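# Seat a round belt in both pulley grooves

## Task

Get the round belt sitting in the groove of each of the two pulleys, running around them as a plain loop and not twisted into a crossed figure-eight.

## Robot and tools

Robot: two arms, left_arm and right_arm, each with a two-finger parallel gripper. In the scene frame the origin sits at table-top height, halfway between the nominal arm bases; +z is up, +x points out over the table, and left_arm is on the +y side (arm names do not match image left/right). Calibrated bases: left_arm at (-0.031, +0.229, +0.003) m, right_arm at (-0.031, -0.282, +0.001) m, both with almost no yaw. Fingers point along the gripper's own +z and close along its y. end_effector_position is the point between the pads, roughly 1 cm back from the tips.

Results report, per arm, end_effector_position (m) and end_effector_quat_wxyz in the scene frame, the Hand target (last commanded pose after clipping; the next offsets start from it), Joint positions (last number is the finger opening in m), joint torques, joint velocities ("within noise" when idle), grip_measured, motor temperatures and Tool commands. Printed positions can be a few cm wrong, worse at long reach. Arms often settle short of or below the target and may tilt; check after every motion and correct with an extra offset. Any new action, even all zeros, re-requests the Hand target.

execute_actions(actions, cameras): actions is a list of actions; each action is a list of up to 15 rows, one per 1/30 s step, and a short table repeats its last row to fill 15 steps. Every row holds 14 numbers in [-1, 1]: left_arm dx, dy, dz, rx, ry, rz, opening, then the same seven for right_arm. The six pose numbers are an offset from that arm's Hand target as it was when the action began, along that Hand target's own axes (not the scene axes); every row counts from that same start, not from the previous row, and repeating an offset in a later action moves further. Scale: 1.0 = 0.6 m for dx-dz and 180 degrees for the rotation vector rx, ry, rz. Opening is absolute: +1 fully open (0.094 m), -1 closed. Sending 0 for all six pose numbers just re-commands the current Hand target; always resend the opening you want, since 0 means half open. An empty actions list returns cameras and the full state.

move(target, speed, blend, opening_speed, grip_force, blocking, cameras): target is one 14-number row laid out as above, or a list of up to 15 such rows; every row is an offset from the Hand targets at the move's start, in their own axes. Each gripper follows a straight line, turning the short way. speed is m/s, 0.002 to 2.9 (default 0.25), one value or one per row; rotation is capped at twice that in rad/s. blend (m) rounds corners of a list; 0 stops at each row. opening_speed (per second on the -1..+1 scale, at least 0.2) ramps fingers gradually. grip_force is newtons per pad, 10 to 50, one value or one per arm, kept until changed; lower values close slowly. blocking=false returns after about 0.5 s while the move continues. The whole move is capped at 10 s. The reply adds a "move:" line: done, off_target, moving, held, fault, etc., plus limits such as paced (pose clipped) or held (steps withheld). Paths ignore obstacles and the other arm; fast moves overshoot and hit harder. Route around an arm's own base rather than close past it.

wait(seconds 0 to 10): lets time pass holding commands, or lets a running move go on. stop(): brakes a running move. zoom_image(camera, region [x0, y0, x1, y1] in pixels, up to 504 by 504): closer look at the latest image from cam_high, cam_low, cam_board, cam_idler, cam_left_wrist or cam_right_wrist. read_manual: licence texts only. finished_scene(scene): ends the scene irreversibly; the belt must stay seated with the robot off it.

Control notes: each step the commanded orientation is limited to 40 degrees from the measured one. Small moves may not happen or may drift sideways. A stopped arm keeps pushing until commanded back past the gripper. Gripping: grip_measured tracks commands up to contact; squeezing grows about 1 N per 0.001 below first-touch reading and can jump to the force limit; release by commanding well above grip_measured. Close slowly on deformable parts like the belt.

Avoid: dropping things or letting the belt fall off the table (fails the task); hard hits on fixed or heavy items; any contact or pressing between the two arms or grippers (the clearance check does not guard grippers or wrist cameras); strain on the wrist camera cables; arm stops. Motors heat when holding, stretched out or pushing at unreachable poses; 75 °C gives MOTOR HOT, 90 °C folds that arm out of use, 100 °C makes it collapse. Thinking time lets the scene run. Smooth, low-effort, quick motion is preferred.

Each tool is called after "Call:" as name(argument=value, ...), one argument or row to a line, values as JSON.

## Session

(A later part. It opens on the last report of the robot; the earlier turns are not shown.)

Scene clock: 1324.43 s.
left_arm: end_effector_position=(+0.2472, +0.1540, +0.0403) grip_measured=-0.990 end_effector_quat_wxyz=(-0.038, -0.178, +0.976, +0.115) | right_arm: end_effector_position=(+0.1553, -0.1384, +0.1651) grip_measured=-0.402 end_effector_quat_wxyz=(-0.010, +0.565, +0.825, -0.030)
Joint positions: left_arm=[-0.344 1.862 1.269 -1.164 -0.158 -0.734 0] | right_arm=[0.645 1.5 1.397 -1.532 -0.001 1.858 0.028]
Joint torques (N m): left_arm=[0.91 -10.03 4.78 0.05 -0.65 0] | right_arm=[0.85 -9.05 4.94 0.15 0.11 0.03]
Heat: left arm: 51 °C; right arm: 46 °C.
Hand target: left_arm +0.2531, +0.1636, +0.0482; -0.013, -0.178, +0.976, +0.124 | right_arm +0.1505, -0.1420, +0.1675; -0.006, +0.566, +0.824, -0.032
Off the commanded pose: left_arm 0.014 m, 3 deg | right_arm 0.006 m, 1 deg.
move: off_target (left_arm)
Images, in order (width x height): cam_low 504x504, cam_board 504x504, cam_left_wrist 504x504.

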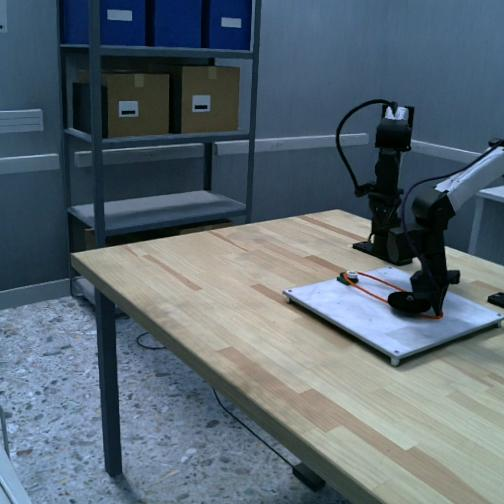

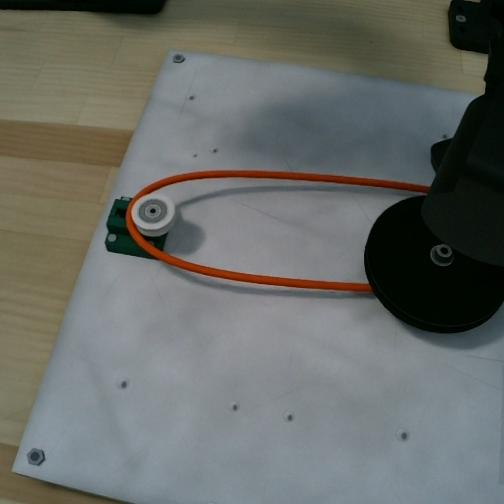

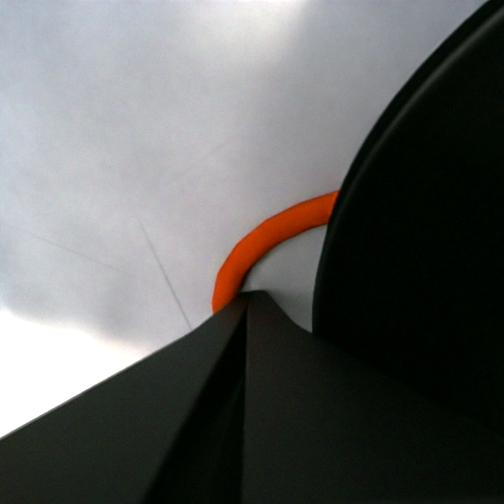

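Call:
move(
  target=[
    [0,0.0033,-0.013,0,0,0,-1,0,0,0,0,0,0,-0.4],
    [-0.052,-0.009,-0.016,0,-0.035,0.134,-1,0,0,0,0,0,0,-0.4],
  ],
  speed=0.05,
  cameras=["cam_left_wrist","cam_board","cam_low"],
)

Call:
zoom_image(
  camera="cam_low",
  region=[380, 270, 460, 330],
)

Call:
zoom_image(
  camera="cam_board",
  region=[340, 150, 504, 340],
)

Scene clock: 1343.13 s.
left_arm: end_effector_position=(+0.2728, +0.1624, +0.0467) grip_measured=-0.990 end_effector_quat_wxyz=(-0.011, +0.036, +0.992, +0.120) | right_arm: end_effector_position=(+0.1553, -0.1384, +0.1651) grip_measured=-0.402 end_effector_quat_wxyz=(-0.010, +0.565, +0.825, -0.030)
Joint positions: left_arm=[-0.325 1.851 1.286 -1.102 -0.223 -0.277 0] | right_arm=[0.645 1.5 1.397 -1.532 -0.001 1.858 0.028]
Joint torques (N m): left_arm=[0.72 -8.96 7.45 0.27 -0.57 0.03] | right_arm=[0.65 -8.9 4.97 0.12 0.16 0.08]
Motor temperatures (°C): left_arm=[25 52 37 23 25 23 26] | right_arm=[24 46 34 24 25 22 23]
Heat: left arm: 52 °C; right arm: 46 °C.
Hand target: left_arm +0.2848, +0.1673, +0.0569; +0.015, +0.037, +0.991, +0.128 | right_arm +0.1505, -0.1420, +0.1675; -0.006, +0.566, +0.824, -0.032
Off the commanded pose: left_arm 0.016 m, 3 deg | right_arm 0.006 m, 1 deg.
move: off_target (left_arm)
Images, in order (width x height): cam_low 504x504, cam_board 504x504, cam_left_wrist 504x504.

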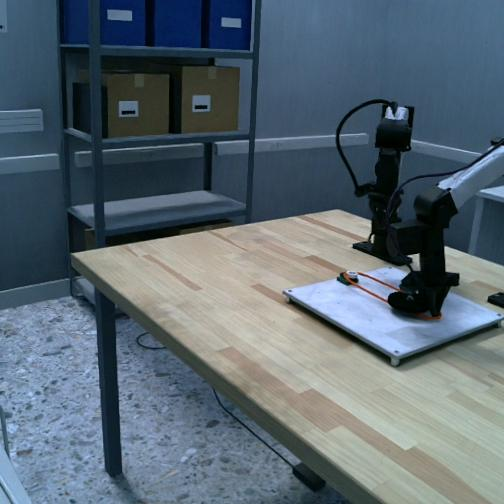

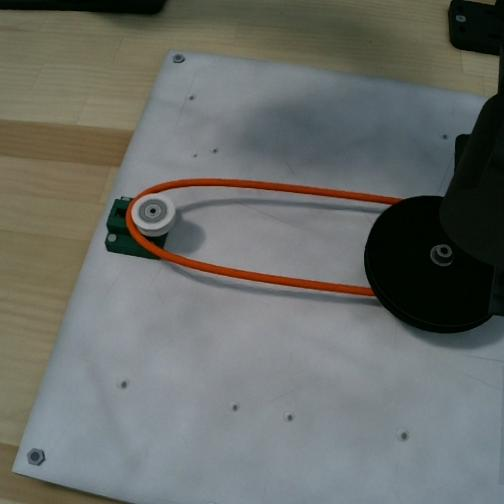

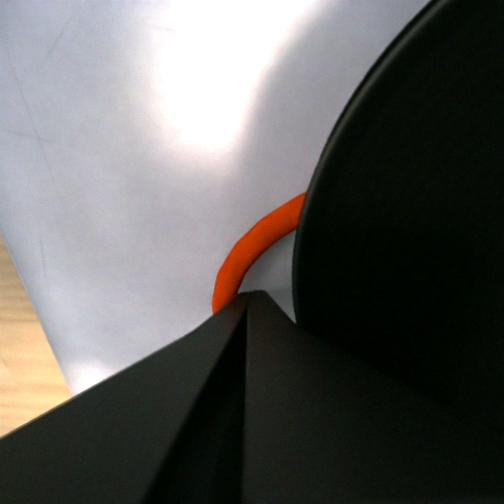

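Scaled by 6.300 from the camera's 504x504 image, which has a finer 720x720 frame.

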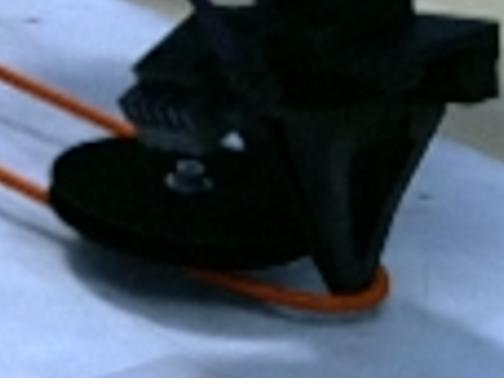

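Scaled by 2.653 from the camera's 504x504 image, which has a finer 720x720 frame.

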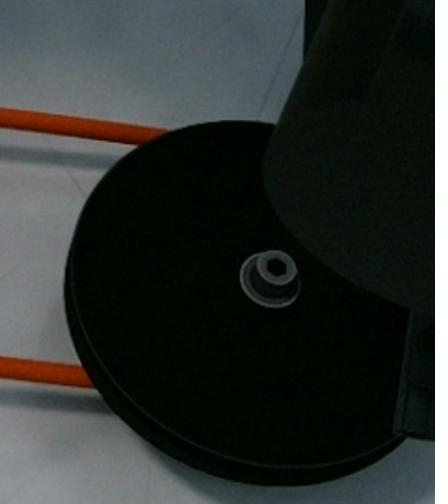

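Call:
move(
  target=[
    [0,0.004,-0.016,0,0,0,-1,0,0,0,0,0,0,-0.4],
  ],
  speed=0.05,
  cameras=["cam_left_wrist","cam_board","cam_low"],
)

Call:
zoom_image(
  camera="cam_low",
  region=[380, 270, 460, 330],
)

Call:
zoom_image(
  camera="cam_board",
  region=[360, 170, 430, 240],
)

Call:
zoom_image(
  camera="cam_left_wrist",
  region=[180, 150, 380, 350],
)

Scene clock: 1353.13 s.
left_arm: end_effector_position=(+0.2803, +0.1593, +0.0522) grip_measured=-0.990 end_effector_quat_wxyz=(+0.000, +0.037, +0.993, +0.115) | right_arm: end_effector_position=(+0.1553, -0.1384, +0.1651) grip_measured=-0.402 end_effector_quat_wxyz=(-0.010, +0.565, +0.825, -0.030)
Joint positions: left_arm=[-0.325 1.851 1.312 -1.101 -0.221 -0.273 0] | right_arm=[0.645 1.5 1.397 -1.532 -0.001 1.858 0.028]
Joint torques (N m): left_arm=[0.69 -9.87 7.53 -0.02 -0.59 0] | right_arm=[0.64 -8.87 5.01 0.15 0.12 0.04]
Heat: left arm: 51 °C; right arm: 46 °C.
Hand target: left_arm +0.2845, +0.1672, +0.0667; +0.015, +0.037, +0.991, +0.128 | right_arm +0.1505, -0.1420, +0.1675; -0.006, +0.566, +0.824, -0.032
Off the commanded pose: left_arm 0.017 m, 2 deg | right_arm 0.006 m, 1 deg.
move: off_target (left_arm)
Images, in order (width x height): cam_low 504x504, cam_board 504x504, cam_left_wrist 504x504.

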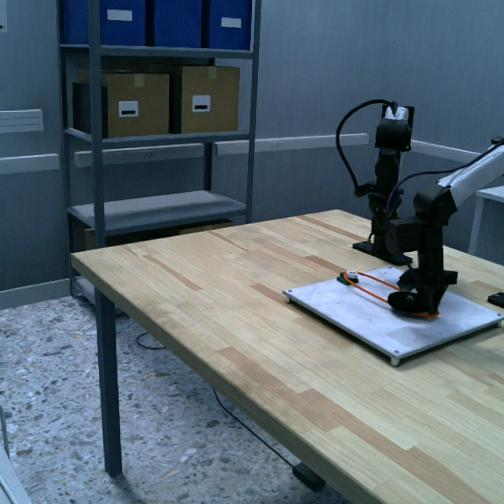

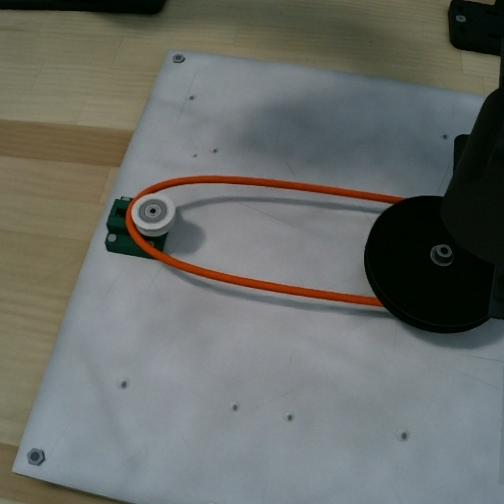

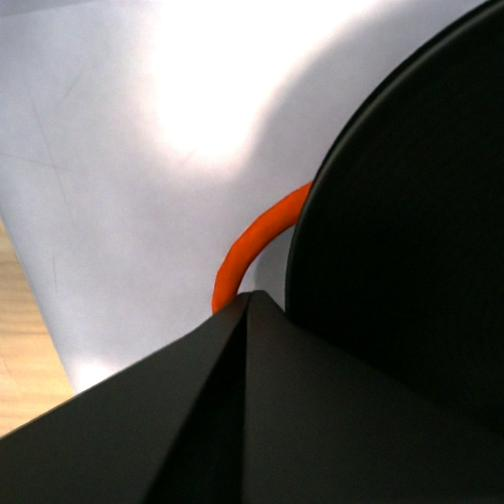

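Scaled by 6.300 from the camera's 504x504 image, which has a finer 720x720 frame.

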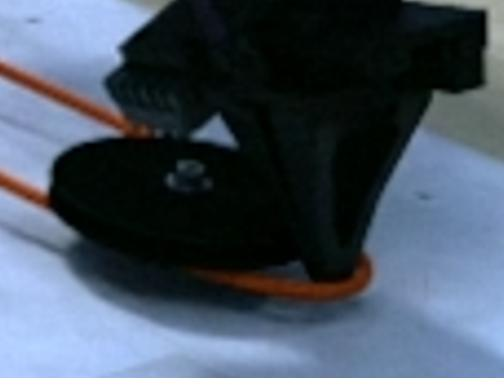

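Scaled by 7.200 from the camera's 504x504 image, which has a finer 720x720 frame.

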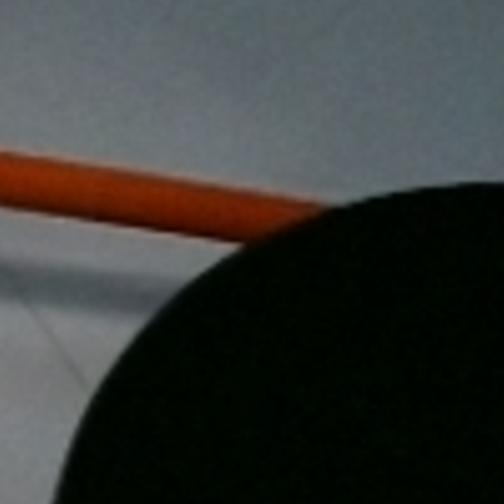

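Scaled by 2.520 from the camera's 504x504 image, which has a finer 720x720 frame.

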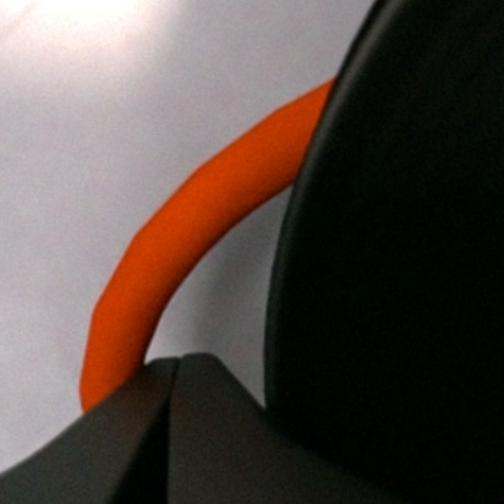

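Call:
move(
  target=[
    [-0.048,0.001,-0.005,0,-0.037,0.139,-1,0,0,0,0,0,0,-0.4],
  ],
  speed=0.05,
  cameras=["cam_left_wrist","cam_board","cam_low"],
)

Call:
zoom_image(
  camera="cam_low",
  region=[380, 270, 460, 330],
)

Call:
zoom_image(
  camera="cam_board",
  region=[340, 150, 504, 340],
)

Scene clock: 1373.13 s.
left_arm: end_effector_position=(+0.3037, +0.1591, +0.0530) grip_measured=-0.990 end_effector_quat_wxyz=(+0.018, +0.261, +0.958, +0.116) | right_arm: end_effector_position=(+0.1553, -0.1384, +0.1651) grip_measured=-0.402 end_effector_quat_wxyz=(-0.010, +0.565, +0.825, -0.030)
Joint positions: left_arm=[-0.31 1.851 1.315 -1.012 -0.235 0.21 0] | right_arm=[0.645 1.5 1.397 -1.532 -0.001 1.858 0.028]
Joint torques (N m): left_arm=[1.11 -10.71 7.71 0.37 -0.46 0.04] | right_arm=[0.69 -8.85 4.96 0.16 0.07 0.04]
Heat: left arm: 53 °C; right arm: 46 °C.
Hand target: left_arm +0.3131, +0.1649, +0.0703; +0.044, +0.258, +0.957, +0.126 | right_arm +0.1505, -0.1420, +0.1675; -0.006, +0.566, +0.824, -0.032
Off the commanded pose: left_arm 0.021 m, 3 deg | right_arm 0.006 m, 1 deg.
move: off_target (left_arm)
Images, in order (width x height): cam_low 504x504, cam_board 504x504, cam_left_wrist 504x504.

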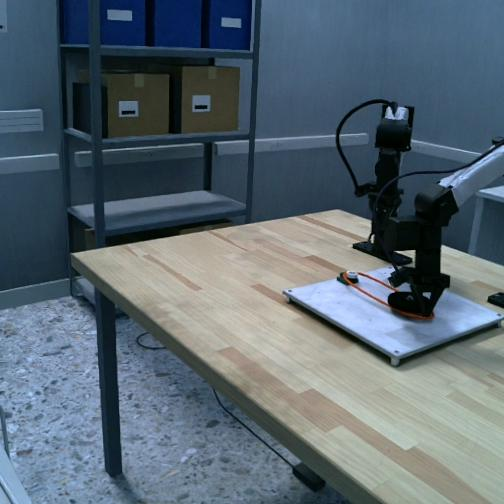

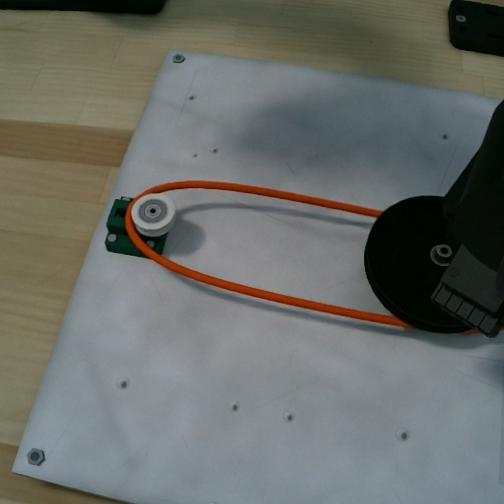

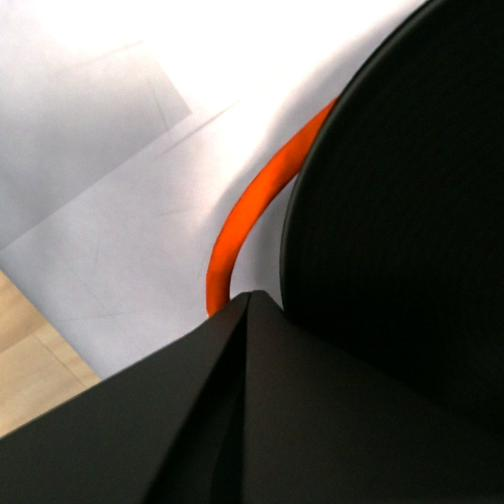

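Scaled by 6.300 from the camera's 504x504 image, which has a finer 720x720 frame.

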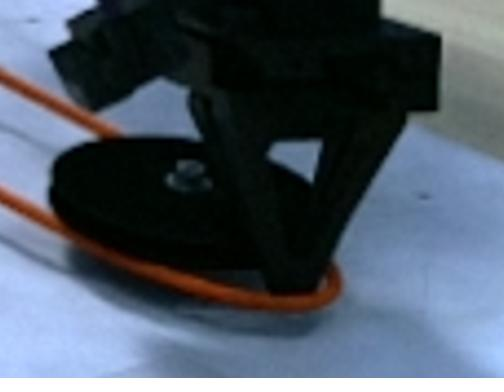

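Scaled by 2.653 from the camera's 504x504 image, which has a finer 720x720 frame.

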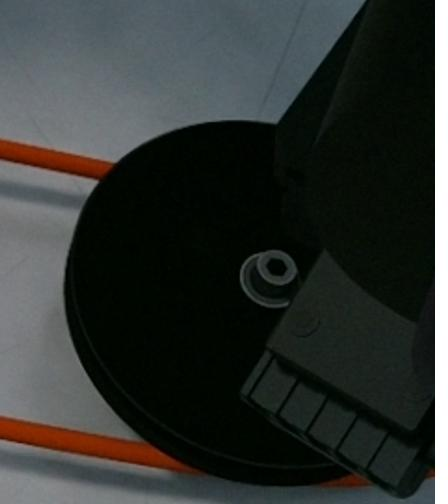

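Call:
move(
  target=[
    [0,0.0025,-0.01,0,0,0,-1,0,0,0,0,0,0,-0.4],
    [-0.049,-0.002,-0.011,0,-0.036,0.134,-1,0,0,0,0,0,0,-0.4],
  ],
  speed=0.05,
  cameras=["cam_left_wrist","cam_board","cam_low"],
)

Call:
zoom_image(
  camera="cam_low",
  region=[380, 270, 460, 330],
)

Call:
zoom_image(
  camera="cam_board",
  region=[340, 150, 504, 340],
)

Scene clock: 1394.67 s.
left_arm: end_effector_position=(+0.3252, +0.1451, +0.0610) grip_measured=-0.990 end_effector_quat_wxyz=(+0.043, +0.462, +0.879, +0.107) | right_arm: end_effector_position=(+0.1553, -0.1384, +0.1651) grip_measured=-0.402 end_effector_quat_wxyz=(-0.010, +0.565, +0.825, -0.030)
Joint positions: left_arm=[-0.31 1.846 1.339 -0.943 -0.197 0.655 0] | right_arm=[0.645 1.5 1.397 -1.532 -0.001 1.858 0.028]
Joint velocities: left_arm=[-0.007 -0.017 -0.002 -0.154 -0.022 0.007 -0.001] | right_arm=[within noise]
Joint torques (N m): left_arm=[0.83 -9.99 8.27 0.65 -0.32 0.02] | right_arm=[0.69 -8.96 4.72 0.15 0.1 0.02]
Motor temperatures (°C): left_arm=[25 55 40 23 25 23 26] | right_arm=[24 46 34 24 25 22 23]
Heat: left arm: 55 °C; right arm: 46 °C.
Hand target: left_arm +0.3370, +0.1475, +0.0768; +0.070, +0.459, +0.878, +0.118 | right_arm +0.1505, -0.1420, +0.1675; -0.006, +0.566, +0.824, -0.032
Off the commanded pose: left_arm 0.020 m, 3 deg | right_arm 0.006 m, 1 deg.
move: off_target (left_arm)
Images, in order (width x height): cam_low 504x504, cam_board 504x504, cam_left_wrist 504x504.

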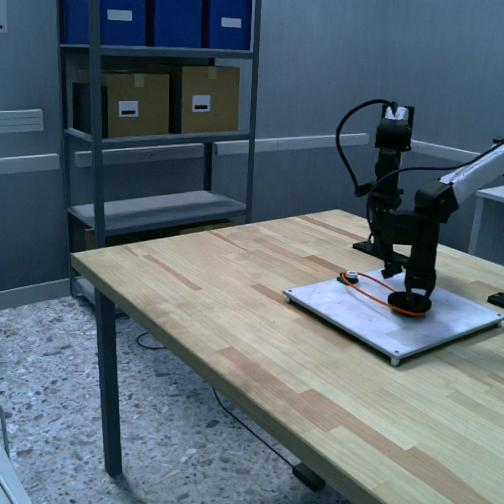

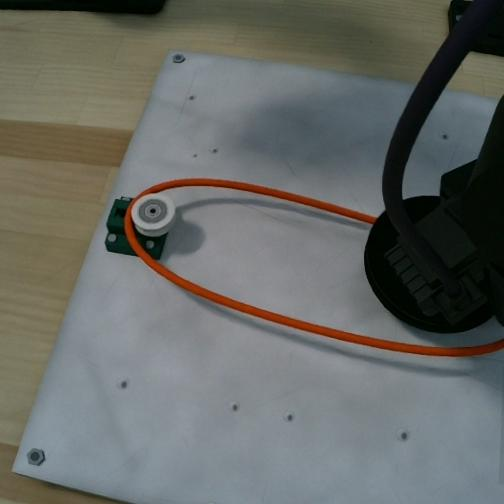

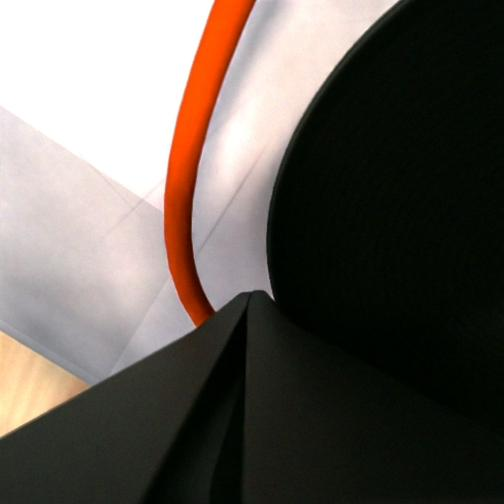

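Scaled by 6.300 from the camera's 504x504 image, which has a finer 720x720 frame.

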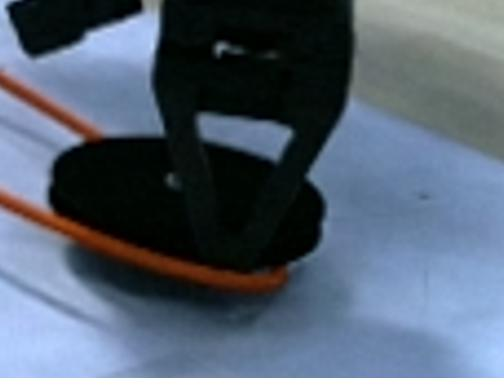

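Scaled by 2.653 from the camera's 504x504 image, which has a finer 720x720 frame.

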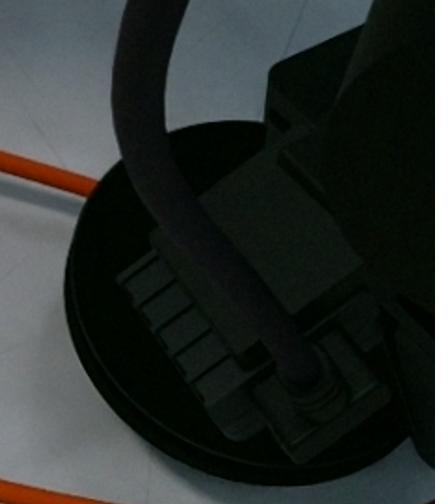

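Call:
move(
  target=[
    [0,-0.002,0.01,0,0,0,-1,0,0,0,0,0,0,-0.4],
    [-0.052,-0.008,0.008,0,-0.031,0.118,-1,0,0,0,0,0,0,-0.4],
  ],
  speed=0.05,
  cameras=["cam_left_wrist","cam_board","cam_low"],
)

Call:
zoom_image(
  camera="cam_low",
  region=[380, 270, 460, 330],
)

Call:
zoom_image(
  camera="cam_board",
  region=[340, 170, 504, 360],
)

Scene clock: 1413.07 s.
left_arm: end_effector_position=(+0.3411, +0.1277, +0.0661) grip_measured=-0.990 end_effector_quat_wxyz=(+0.069, +0.613, +0.780, +0.104) | right_arm: end_effector_position=(+0.1553, -0.1384, +0.1651) grip_measured=-0.402 end_effector_quat_wxyz=(-0.010, +0.565, +0.825, -0.030)
Joint positions: left_arm=[-0.319 1.846 1.353 -0.877 -0.152 1.013 0] | right_arm=[0.645 1.5 1.397 -1.532 -0.001 1.858 0.028]
Joint torques (N m): left_arm=[-0.75 -7.49 8.62 0.92 -0.06 0.02] | right_arm=[0.76 -8.94 5.05 0.15 0.14 0.03]
Motor temperatures (°C): left_arm=[25 55 42 24 25 23 26] | right_arm=[24 46 34 24 25 22 23]
Heat: left arm: 55 °C; right arm: 46 °C.
Hand target: left_arm +0.3521, +0.1200, +0.0714; +0.090, +0.618, +0.774, +0.107 | right_arm +0.1505, -0.1420, +0.1675; -0.006, +0.566, +0.824, -0.032
Off the commanded pose: left_arm 0.014 m, 2 deg | right_arm 0.006 m, 1 deg.
move: off_target (left_arm)
Images, in order (width x height): cam_low 504x504, cam_board 504x504, cam_left_wrist 504x504.

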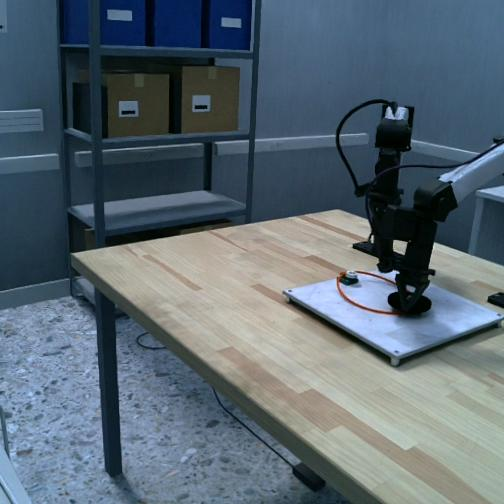

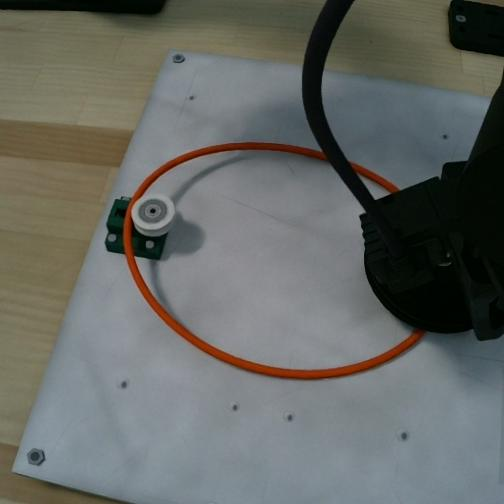

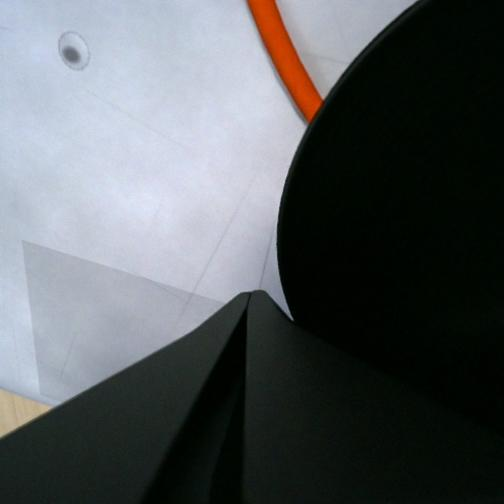

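Scaled by 6.300 from the camera's 504x504 image, which has a finer 720x720 frame.

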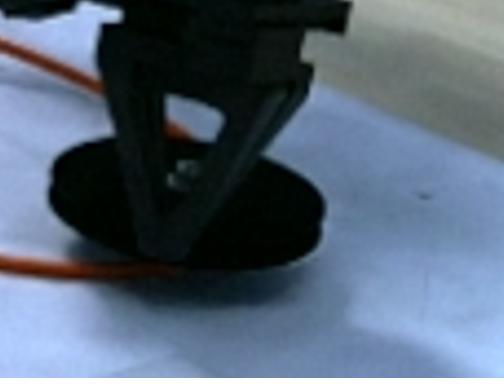

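Scaled by 2.653 from the camera's 504x504 image, which has a finer 720x720 frame.

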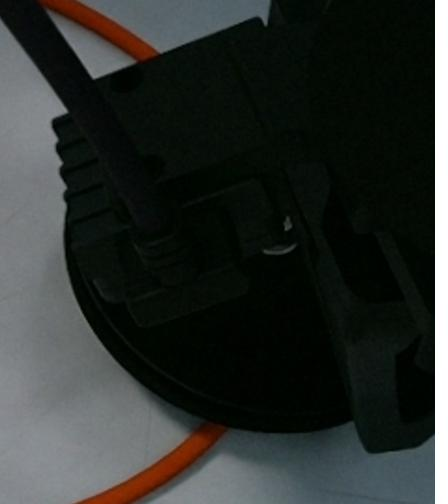

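Call:
move(
  target=[
    [0,0.05,-0.04,0,0,0,-1,0,0,0,0,0,0,-0.4],
    [0,0.06,-0.17,0.078,0,0,-1,0,0,0,0,0,0,-0.4],
  ],
  speed=0.2,
  cameras=["cam_idler","cam_board"],
)

Call:
zoom_image(
  camera="cam_board",
  region=[340, 170, 504, 360],
)

Scene clock: 1433.87 s.
left_arm: end_effector_position=(+0.3585, +0.1225, +0.1807) grip_measured=-0.990 end_effector_quat_wxyz=(+0.035, +0.620, +0.783, +0.027) | right_arm: end_effector_position=(+0.1553, -0.1384, +0.1651) grip_measured=-0.402 end_effector_quat_wxyz=(-0.010, +0.565, +0.825, -0.030)
Joint positions: left_arm=[-0.262 2.056 2.131 -1.561 -0.023 1.064 0] | right_arm=[0.645 1.5 1.397 -1.532 -0.001 1.858 0.028]
Joint torques (N m): left_arm=[0.23 -7.87 7.56 0.32 0.07 0.04] | right_arm=[0.57 -8.8 4.97 0.13 0.13 0.07]
Heat: left arm: 53 °C; right arm: 46 °C.
Hand target: left_arm +0.3582, +0.1221, +0.1793; +0.013, +0.624, +0.781, +0.011 | right_arm +0.1505, -0.1420, +0.1675; -0.006, +0.566, +0.824, -0.032
Off the commanded pose: left_arm 0.001 m, 3 deg | right_arm 0.006 m, 1 deg.
joint sent to its limit (left arm) — joint 4 (wrist pitch), lower limit. The joint targets still meet the commanded pose.
move: off_target (left_arm)
Images, in order (width x height): cam_board 504x504, cam_idler 504x504.

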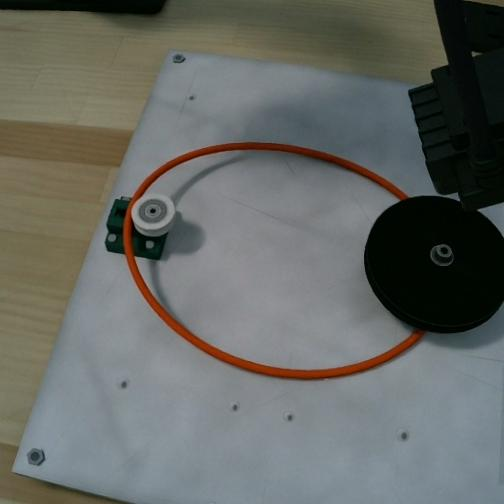

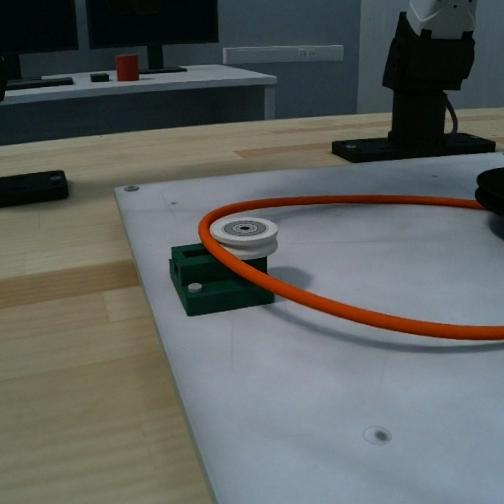

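Scaled by 2.653 from the camera's 504x504 image, which has a finer 720x720 frame.

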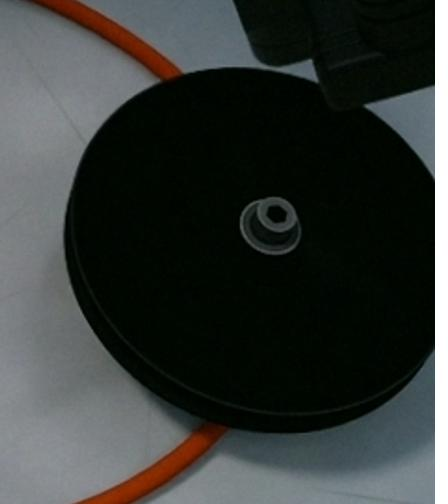

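Call:
move(
  target=[
    [-0.085,-0.228,0.032,0,0,-0.82,-1,0,0,0,0,0,0,-0.4],
  ],
  speed=0.3,
)

Scene clock: 1445.07 s.
left_arm: end_effector_position=(+0.2362, +0.0448, +0.1469) grip_measured=-0.990 end_effector_quat_wxyz=(+0.006, -0.572, +0.820, +0.012) | right_arm: end_effector_position=(+0.1553, -0.1384, +0.1651) grip_measured=-0.402 end_effector_quat_wxyz=(-0.010, +0.565, +0.825, -0.030)
Joint positions: left_arm=[-0.6 1.793 1.637 -1.433 -0.021 -1.833 0] | right_arm=[0.645 1.5 1.397 -1.532 -0.001 1.858 0.028]
Joint torques (N m): left_arm=[-0.69 -10.06 5.57 0.41 -0.14 -0.24] | right_arm=[0.72 -8.94 4.89 0.14 0.11 0.05]
Motor temperatures (°C): left_arm=[25 56 41 24 25 23 26] | right_arm=[24 45 34 24 25 22 23]
Heat: left arm: 56 °C; right arm: 45 °C.
Hand target: left_arm +0.2368, +0.0422, +0.1559; +0.014, -0.576, +0.817, -0.010 | right_arm +0.1505, -0.1420, +0.1675; -0.006, +0.566, +0.824, -0.032
Off the commanded pose: left_arm 0.009 m, 3 deg | right_arm 0.006 m, 1 deg.
move: off_target (left_arm)

Call:
move(
  target=[
    [0,0,0.14,-0.083,0,0,-1,0,0,0,0,0,0,-0.4],
    [0,0,0.19,-0.083,0,0,-1,0,0,0,0,0,0,-0.4],
    [-0.003,0.055,0.19,-0.083,0,0,-1,0,0,0,0,0,0,-0.4],
  ],
  speed=0.09,
  cameras=["cam_left_wrist","cam_board"],
)

Scene clock: 1457.80 s.
left_arm: end_effector_position=(+0.2106, +0.0582, +0.0405) grip_measured=-0.990 end_effector_quat_wxyz=(-0.064, -0.571, +0.811, +0.108) | right_arm: end_effector_position=(+0.1553, -0.1384, +0.1651) grip_measured=-0.402 end_effector_quat_wxyz=(-0.010, +0.565, +0.825, -0.030)
Joint positions: left_arm=[-0.575 1.951 1.386 -1.254 0.042 -1.812 0] | right_arm=[0.645 1.5 1.397 -1.532 -0.001 1.858 0.028]
Joint torques (N m): left_arm=[-1.01 -9.35 3.99 -0.03 -0.1 -0.24] | right_arm=[0.66 -9.01 4.93 0.11 0.11 0.02]
Motor temperatures (°C): left_arm=[25 58 41 24 25 23 26] | right_arm=[24 45 34 24 25 22 23]
Heat: left arm: 58 °C; right arm: 45 °C.
Hand target: left_arm +0.2103, +0.0550, +0.0409; -0.061, -0.573, +0.812, +0.097 | right_arm +0.1505, -0.1420, +0.1675; -0.006, +0.566, +0.824, -0.032
Off the commanded pose: left_arm 0.003 m, 1 deg | right_arm 0.006 m, 1 deg.
move: done
Images, in order (width x height): cam_board 504x504, cam_left_wrist 504x504.

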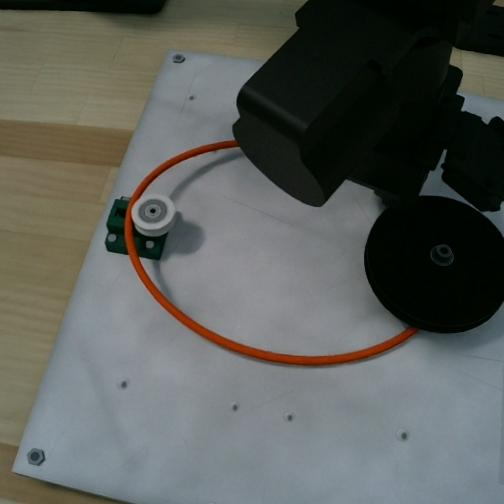

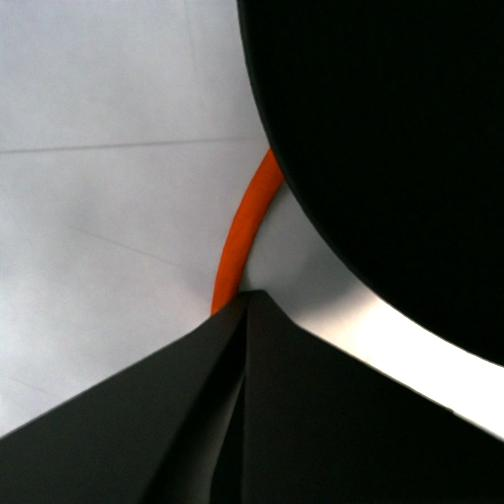

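Call:
move(
  target=[
    [-0.079,0.027,0.002,0,0,0,-1,0,0,0,0,0,0,-0.4],
    [-0.148,0.02,0.002,0,-0.037,0.139,-1,0,0,0,0,0,0,-0.4],
    [-0.148,0.027,-0.024,0,-0.037,0.139,-1,0,0,0,0,0,0,-0.4],
  ],
  speed=0.06,
  blend=[0.01,0.002,0],
  cameras=["cam_left_wrist","cam_board","cam_low"],
)

Call:
zoom_image(
  camera="cam_low",
  region=[380, 270, 460, 330],
)

Scene clock: 1473.33 s.
left_arm: end_effector_position=(+0.2265, +0.1338, +0.0459) grip_measured=-0.990 end_effector_quat_wxyz=(-0.048, -0.378, +0.918, +0.106) | right_arm: end_effector_position=(+0.1553, -0.1384, +0.1651) grip_measured=-0.402 end_effector_quat_wxyz=(-0.010, +0.565, +0.825, -0.030)
Joint positions: left_arm=[-0.39 1.84 1.264 -1.214 -0.079 -1.195 0] | right_arm=[0.645 1.5 1.397 -1.532 -0.001 1.858 0.028]
Joint torques (N m): left_arm=[0.8 -9.63 7.05 -0.5 -0.53 -0.02] | right_arm=[0.59 -8.95 5.01 0.12 0.12 0.02]
Motor temperatures (°C): left_arm=[25 58 39 23 25 23 26] | right_arm=[24 45 34 24 25 22 23]
Heat: left arm: 58 °C; right arm: 45 °C.
Hand target: left_arm +0.2282, +0.1427, +0.0596; -0.033, -0.377, +0.918, +0.114 | right_arm +0.1505, -0.1420, +0.1675; -0.006, +0.566, +0.824, -0.032
Off the commanded pose: left_arm 0.017 m, 2 deg | right_arm 0.006 m, 1 deg.
move: off_target (left_arm)
Images, in order (width x height): cam_low 504x504, cam_board 504x504, cam_left_wrist 504x504.

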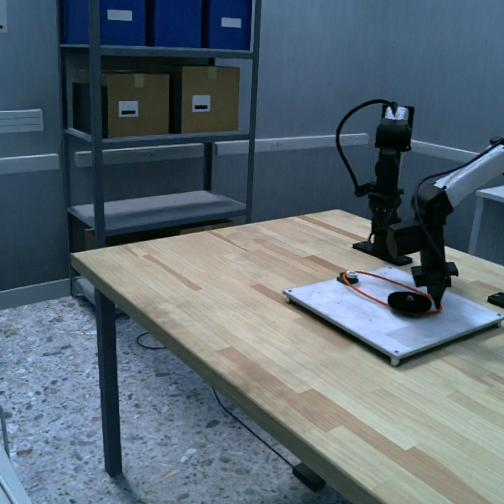

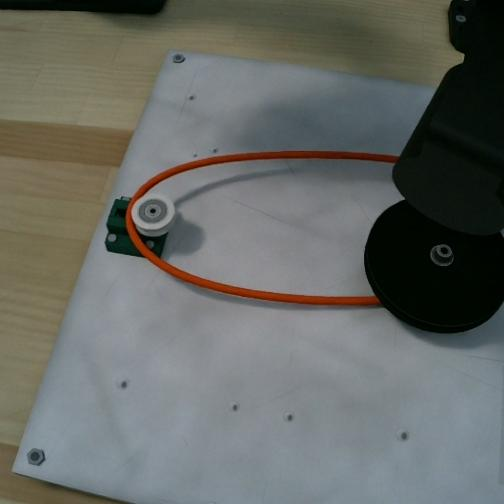

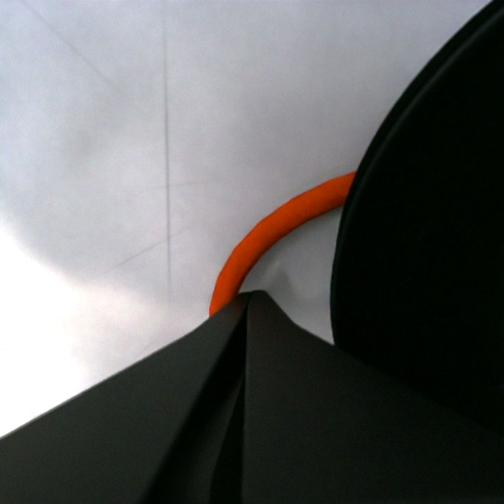

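Scaled by 6.300 from the camera's 504x504 image, which has a finer 720x720 frame.

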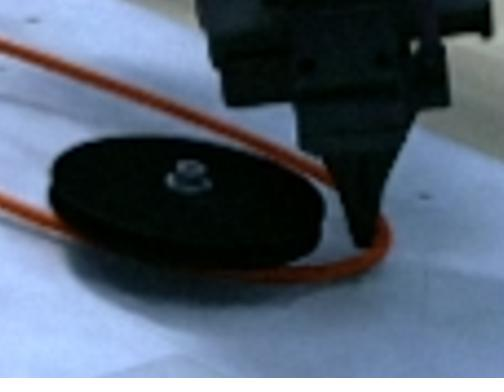

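Call:
move(
  target=[
    [0,0.007,-0.019,0,0,0,-1,0,0,0,0,0,0,-0.4],
  ],
  speed=0.05,
  cameras=["cam_low","cam_left_wrist"],
)

Call:
zoom_image(
  camera="cam_low",
  region=[380, 270, 460, 330],
)

Scene clock: 1479.93 s.
left_arm: end_effector_position=(+0.2271, +0.1337, +0.0571) grip_measured=-0.990 end_effector_quat_wxyz=(-0.046, -0.378, +0.919, +0.104) | right_arm: end_effector_position=(+0.1553, -0.1384, +0.1651) grip_measured=-0.402 end_effector_quat_wxyz=(-0.010, +0.565, +0.825, -0.030)
Joint positions: left_arm=[-0.39 1.823 1.291 -1.252 -0.08 -1.193 0] | right_arm=[0.645 1.5 1.397 -1.532 -0.001 1.858 0.028]
Joint torques (N m): left_arm=[0.87 -9.62 7.27 -0.55 -0.53 -0.04] | right_arm=[0.83 -8.99 5.14 0.2 0.08 0.01]
Motor temperatures (°C): left_arm=[25 57 39 24 25 23 26] | right_arm=[24 45 34 24 25 22 23]
Heat: left arm: 57 °C; right arm: 45 °C.
Hand target: left_arm +0.2271, +0.1435, +0.0718; -0.033, -0.377, +0.918, +0.114 | right_arm +0.1505, -0.1420, +0.1675; -0.006, +0.566, +0.824, -0.032
Off the commanded pose: left_arm 0.018 m, 2 deg | right_arm 0.006 m, 1 deg.
move: off_target (left_arm)
Images, in order (width x height): cam_low 504x504, cam_left_wrist 504x504.

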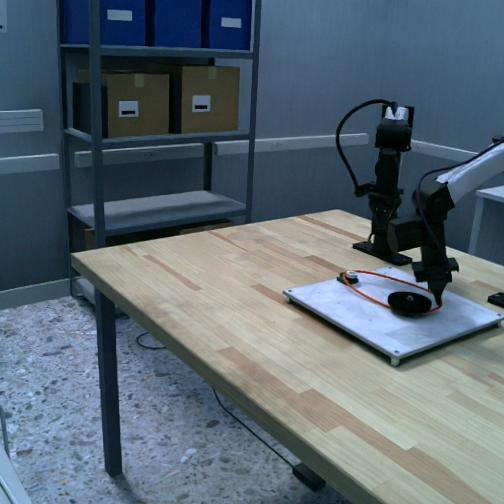

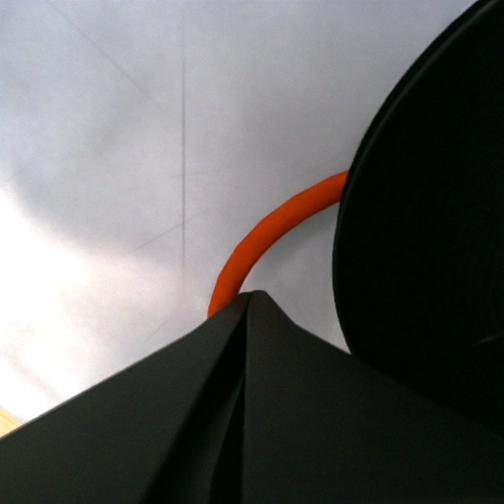

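Scaled by 6.300 from the camera's 504x504 image, which has a finer 720x720 frame.

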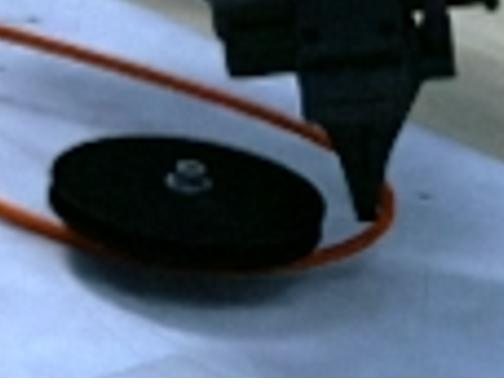

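Call:
move(
  target=[
    [-0.053,-0.0035,0.0025,0,-0.035,0.134,-1,0,0,0,0,0,0,-0.4],
    [-0.097,-0.036,-0.006,0,-0.07,0.268,-1,0,0,0,0,0,0,-0.4],
  ],
  speed=0.05,
  blend=[0.01,0],
  cameras=["cam_left_wrist","cam_board","cam_low"],
)

Call:
zoom_image(
  camera="cam_low",
  region=[380, 270, 460, 330],
)

Call:
zoom_image(
  camera="cam_board",
  region=[340, 170, 504, 360],
)

Scene clock: 1505.53 s.
left_arm: end_effector_position=(+0.2731, +0.1572, +0.0589) grip_measured=-0.990 end_effector_quat_wxyz=(-0.004, +0.048, +0.993, +0.109) | right_arm: end_effector_position=(+0.1553, -0.1384, +0.1651) grip_measured=-0.402 end_effector_quat_wxyz=(-0.010, +0.565, +0.825, -0.030)
Joint positions: left_arm=[-0.332 1.823 1.306 -1.126 -0.207 -0.258 0] | right_arm=[0.645 1.5 1.397 -1.532 -0.001 1.858 0.028]
Joint torques (N m): left_arm=[1.35 -9.1 7.77 0.17 -0.78 0.02] | right_arm=[0.76 -8.88 4.96 0.13 0.1 0.03]
Motor temperatures (°C): left_arm=[25 56 39 23 25 23 26] | right_arm=[24 45 34 24 25 22 23]
Heat: left arm: 56 °C; right arm: 45 °C.
Hand target: left_arm +0.2839, +0.1687, +0.0717; +0.021, +0.045, +0.990, +0.130 | right_arm +0.1505, -0.1420, +0.1675; -0.006, +0.566, +0.824, -0.032
Off the commanded pose: left_arm 0.020 m, 4 deg | right_arm 0.006 m, 1 deg.
move: off_target (left_arm)
Images, in order (width x height): cam_low 504x504, cam_board 504x504, cam_left_wrist 504x504.

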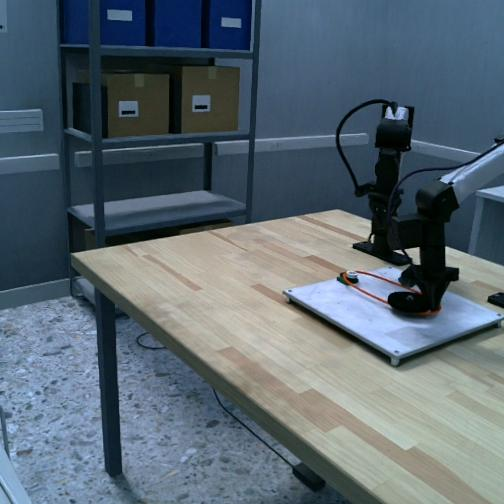

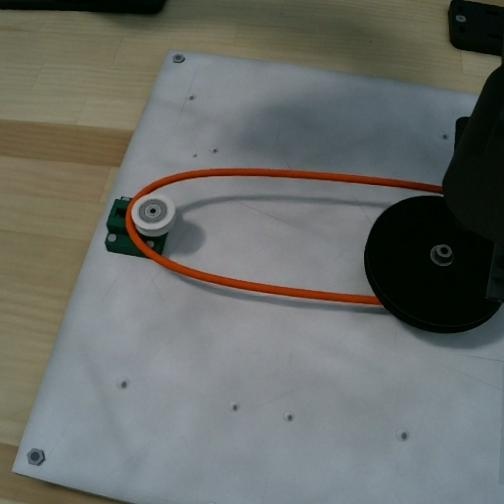

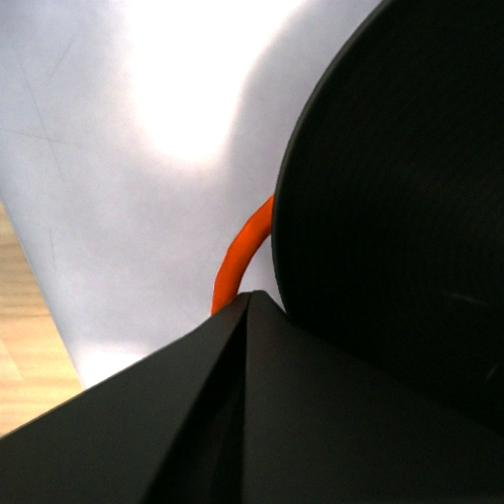

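Scaled by 6.300 from the camera's 504x504 image, which has a finer 720x720 frame.

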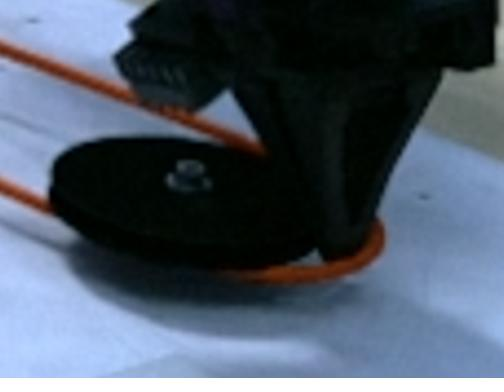

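Scaled by 2.653 from the camera's 504x504 image, which has a finer 720x720 frame.

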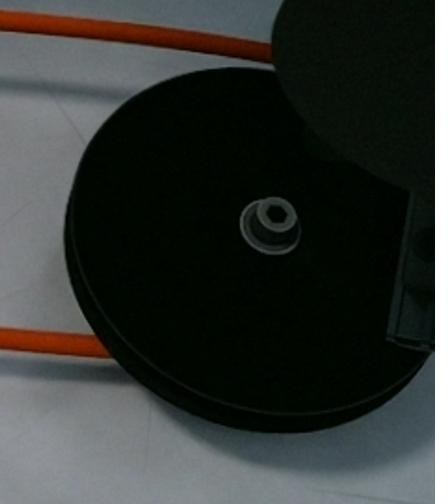

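Call:
move(
  target=[
    [-0.015,-0.001,0.008,0,0,0,-1,0,0,0,0,0,0,-0.4],
    [-0.057,-0.003,0.009,0,-0.037,0.139,-1,0,0,0,0,0,0,-0.4],
  ],
  speed=0.05,
  cameras=["cam_left_wrist","cam_board","cam_low"],
)

Call:
zoom_image(
  camera="cam_low",
  region=[380, 270, 460, 330],
)

Call:
zoom_image(
  camera="cam_board",
  region=[340, 170, 504, 360],
)

Scene clock: 1520.87 s.
left_arm: end_effector_position=(+0.3126, +0.1526, +0.0659) grip_measured=-0.990 end_effector_quat_wxyz=(+0.046, +0.270, +0.956, +0.106) | right_arm: end_effector_position=(+0.1553, -0.1384, +0.1651) grip_measured=-0.402 end_effector_quat_wxyz=(-0.010, +0.565, +0.825, -0.030)
Joint positions: left_arm=[-0.31 1.823 1.332 -0.997 -0.216 0.234 0] | right_arm=[0.645 1.5 1.397 -1.532 -0.001 1.858 0.028]
Joint torques (N m): left_arm=[1.43 -7.6 5.96 0.6 -0.64 0.02] | right_arm=[0.57 -9.03 4.86 0.15 0.06 0.03]
Heat: left arm: 54 °C; right arm: 45 °C.
Hand target: left_arm +0.3181, +0.1651, +0.0670; +0.050, +0.265, +0.954, +0.129 | right_arm +0.1505, -0.1420, +0.1675; -0.006, +0.566, +0.824, -0.032
Off the commanded pose: left_arm 0.014 m, 3 deg | right_arm 0.006 m, 1 deg.
move: off_target (left_arm)
Images, in order (width x height): cam_low 504x504, cam_board 504x504, cam_left_wrist 504x504.

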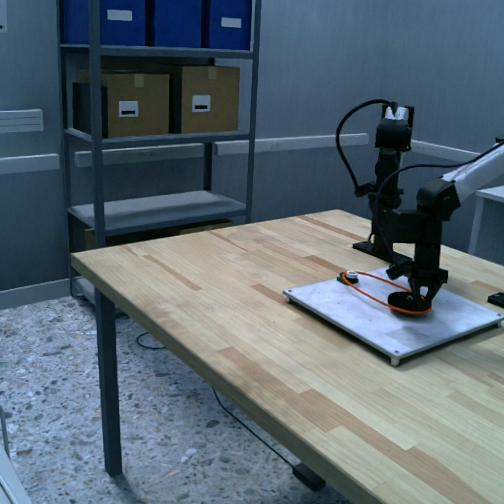

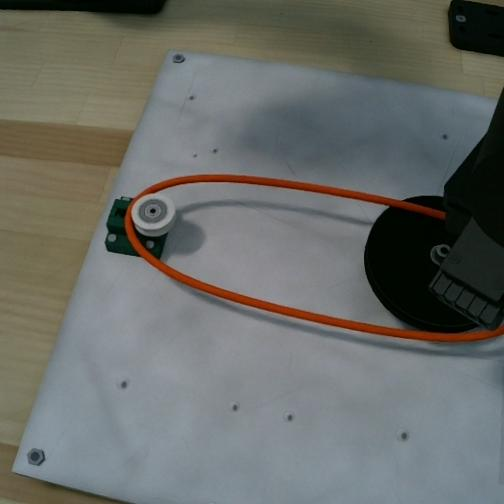

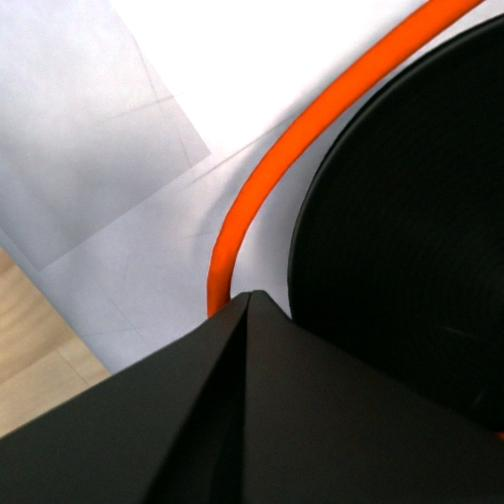

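Scaled by 6.300 from the camera's 504x504 image, which has a finer 720x720 frame.

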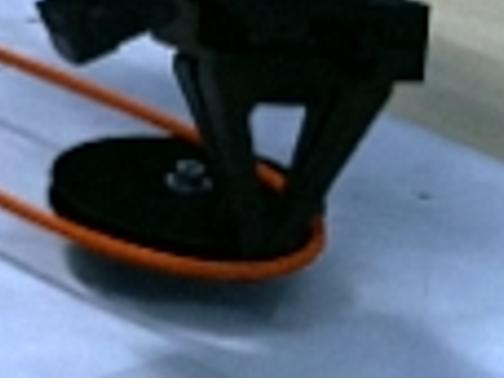

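Scaled by 2.653 from the camera's 504x504 image, which has a finer 720x720 frame.

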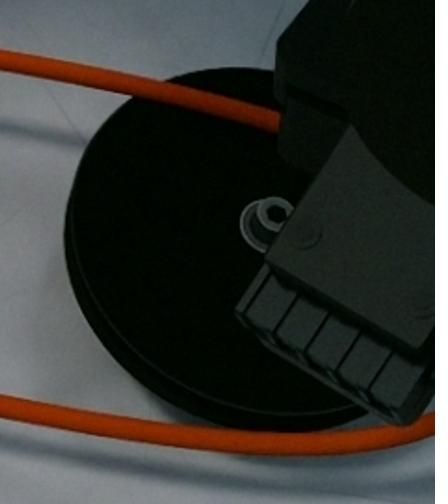

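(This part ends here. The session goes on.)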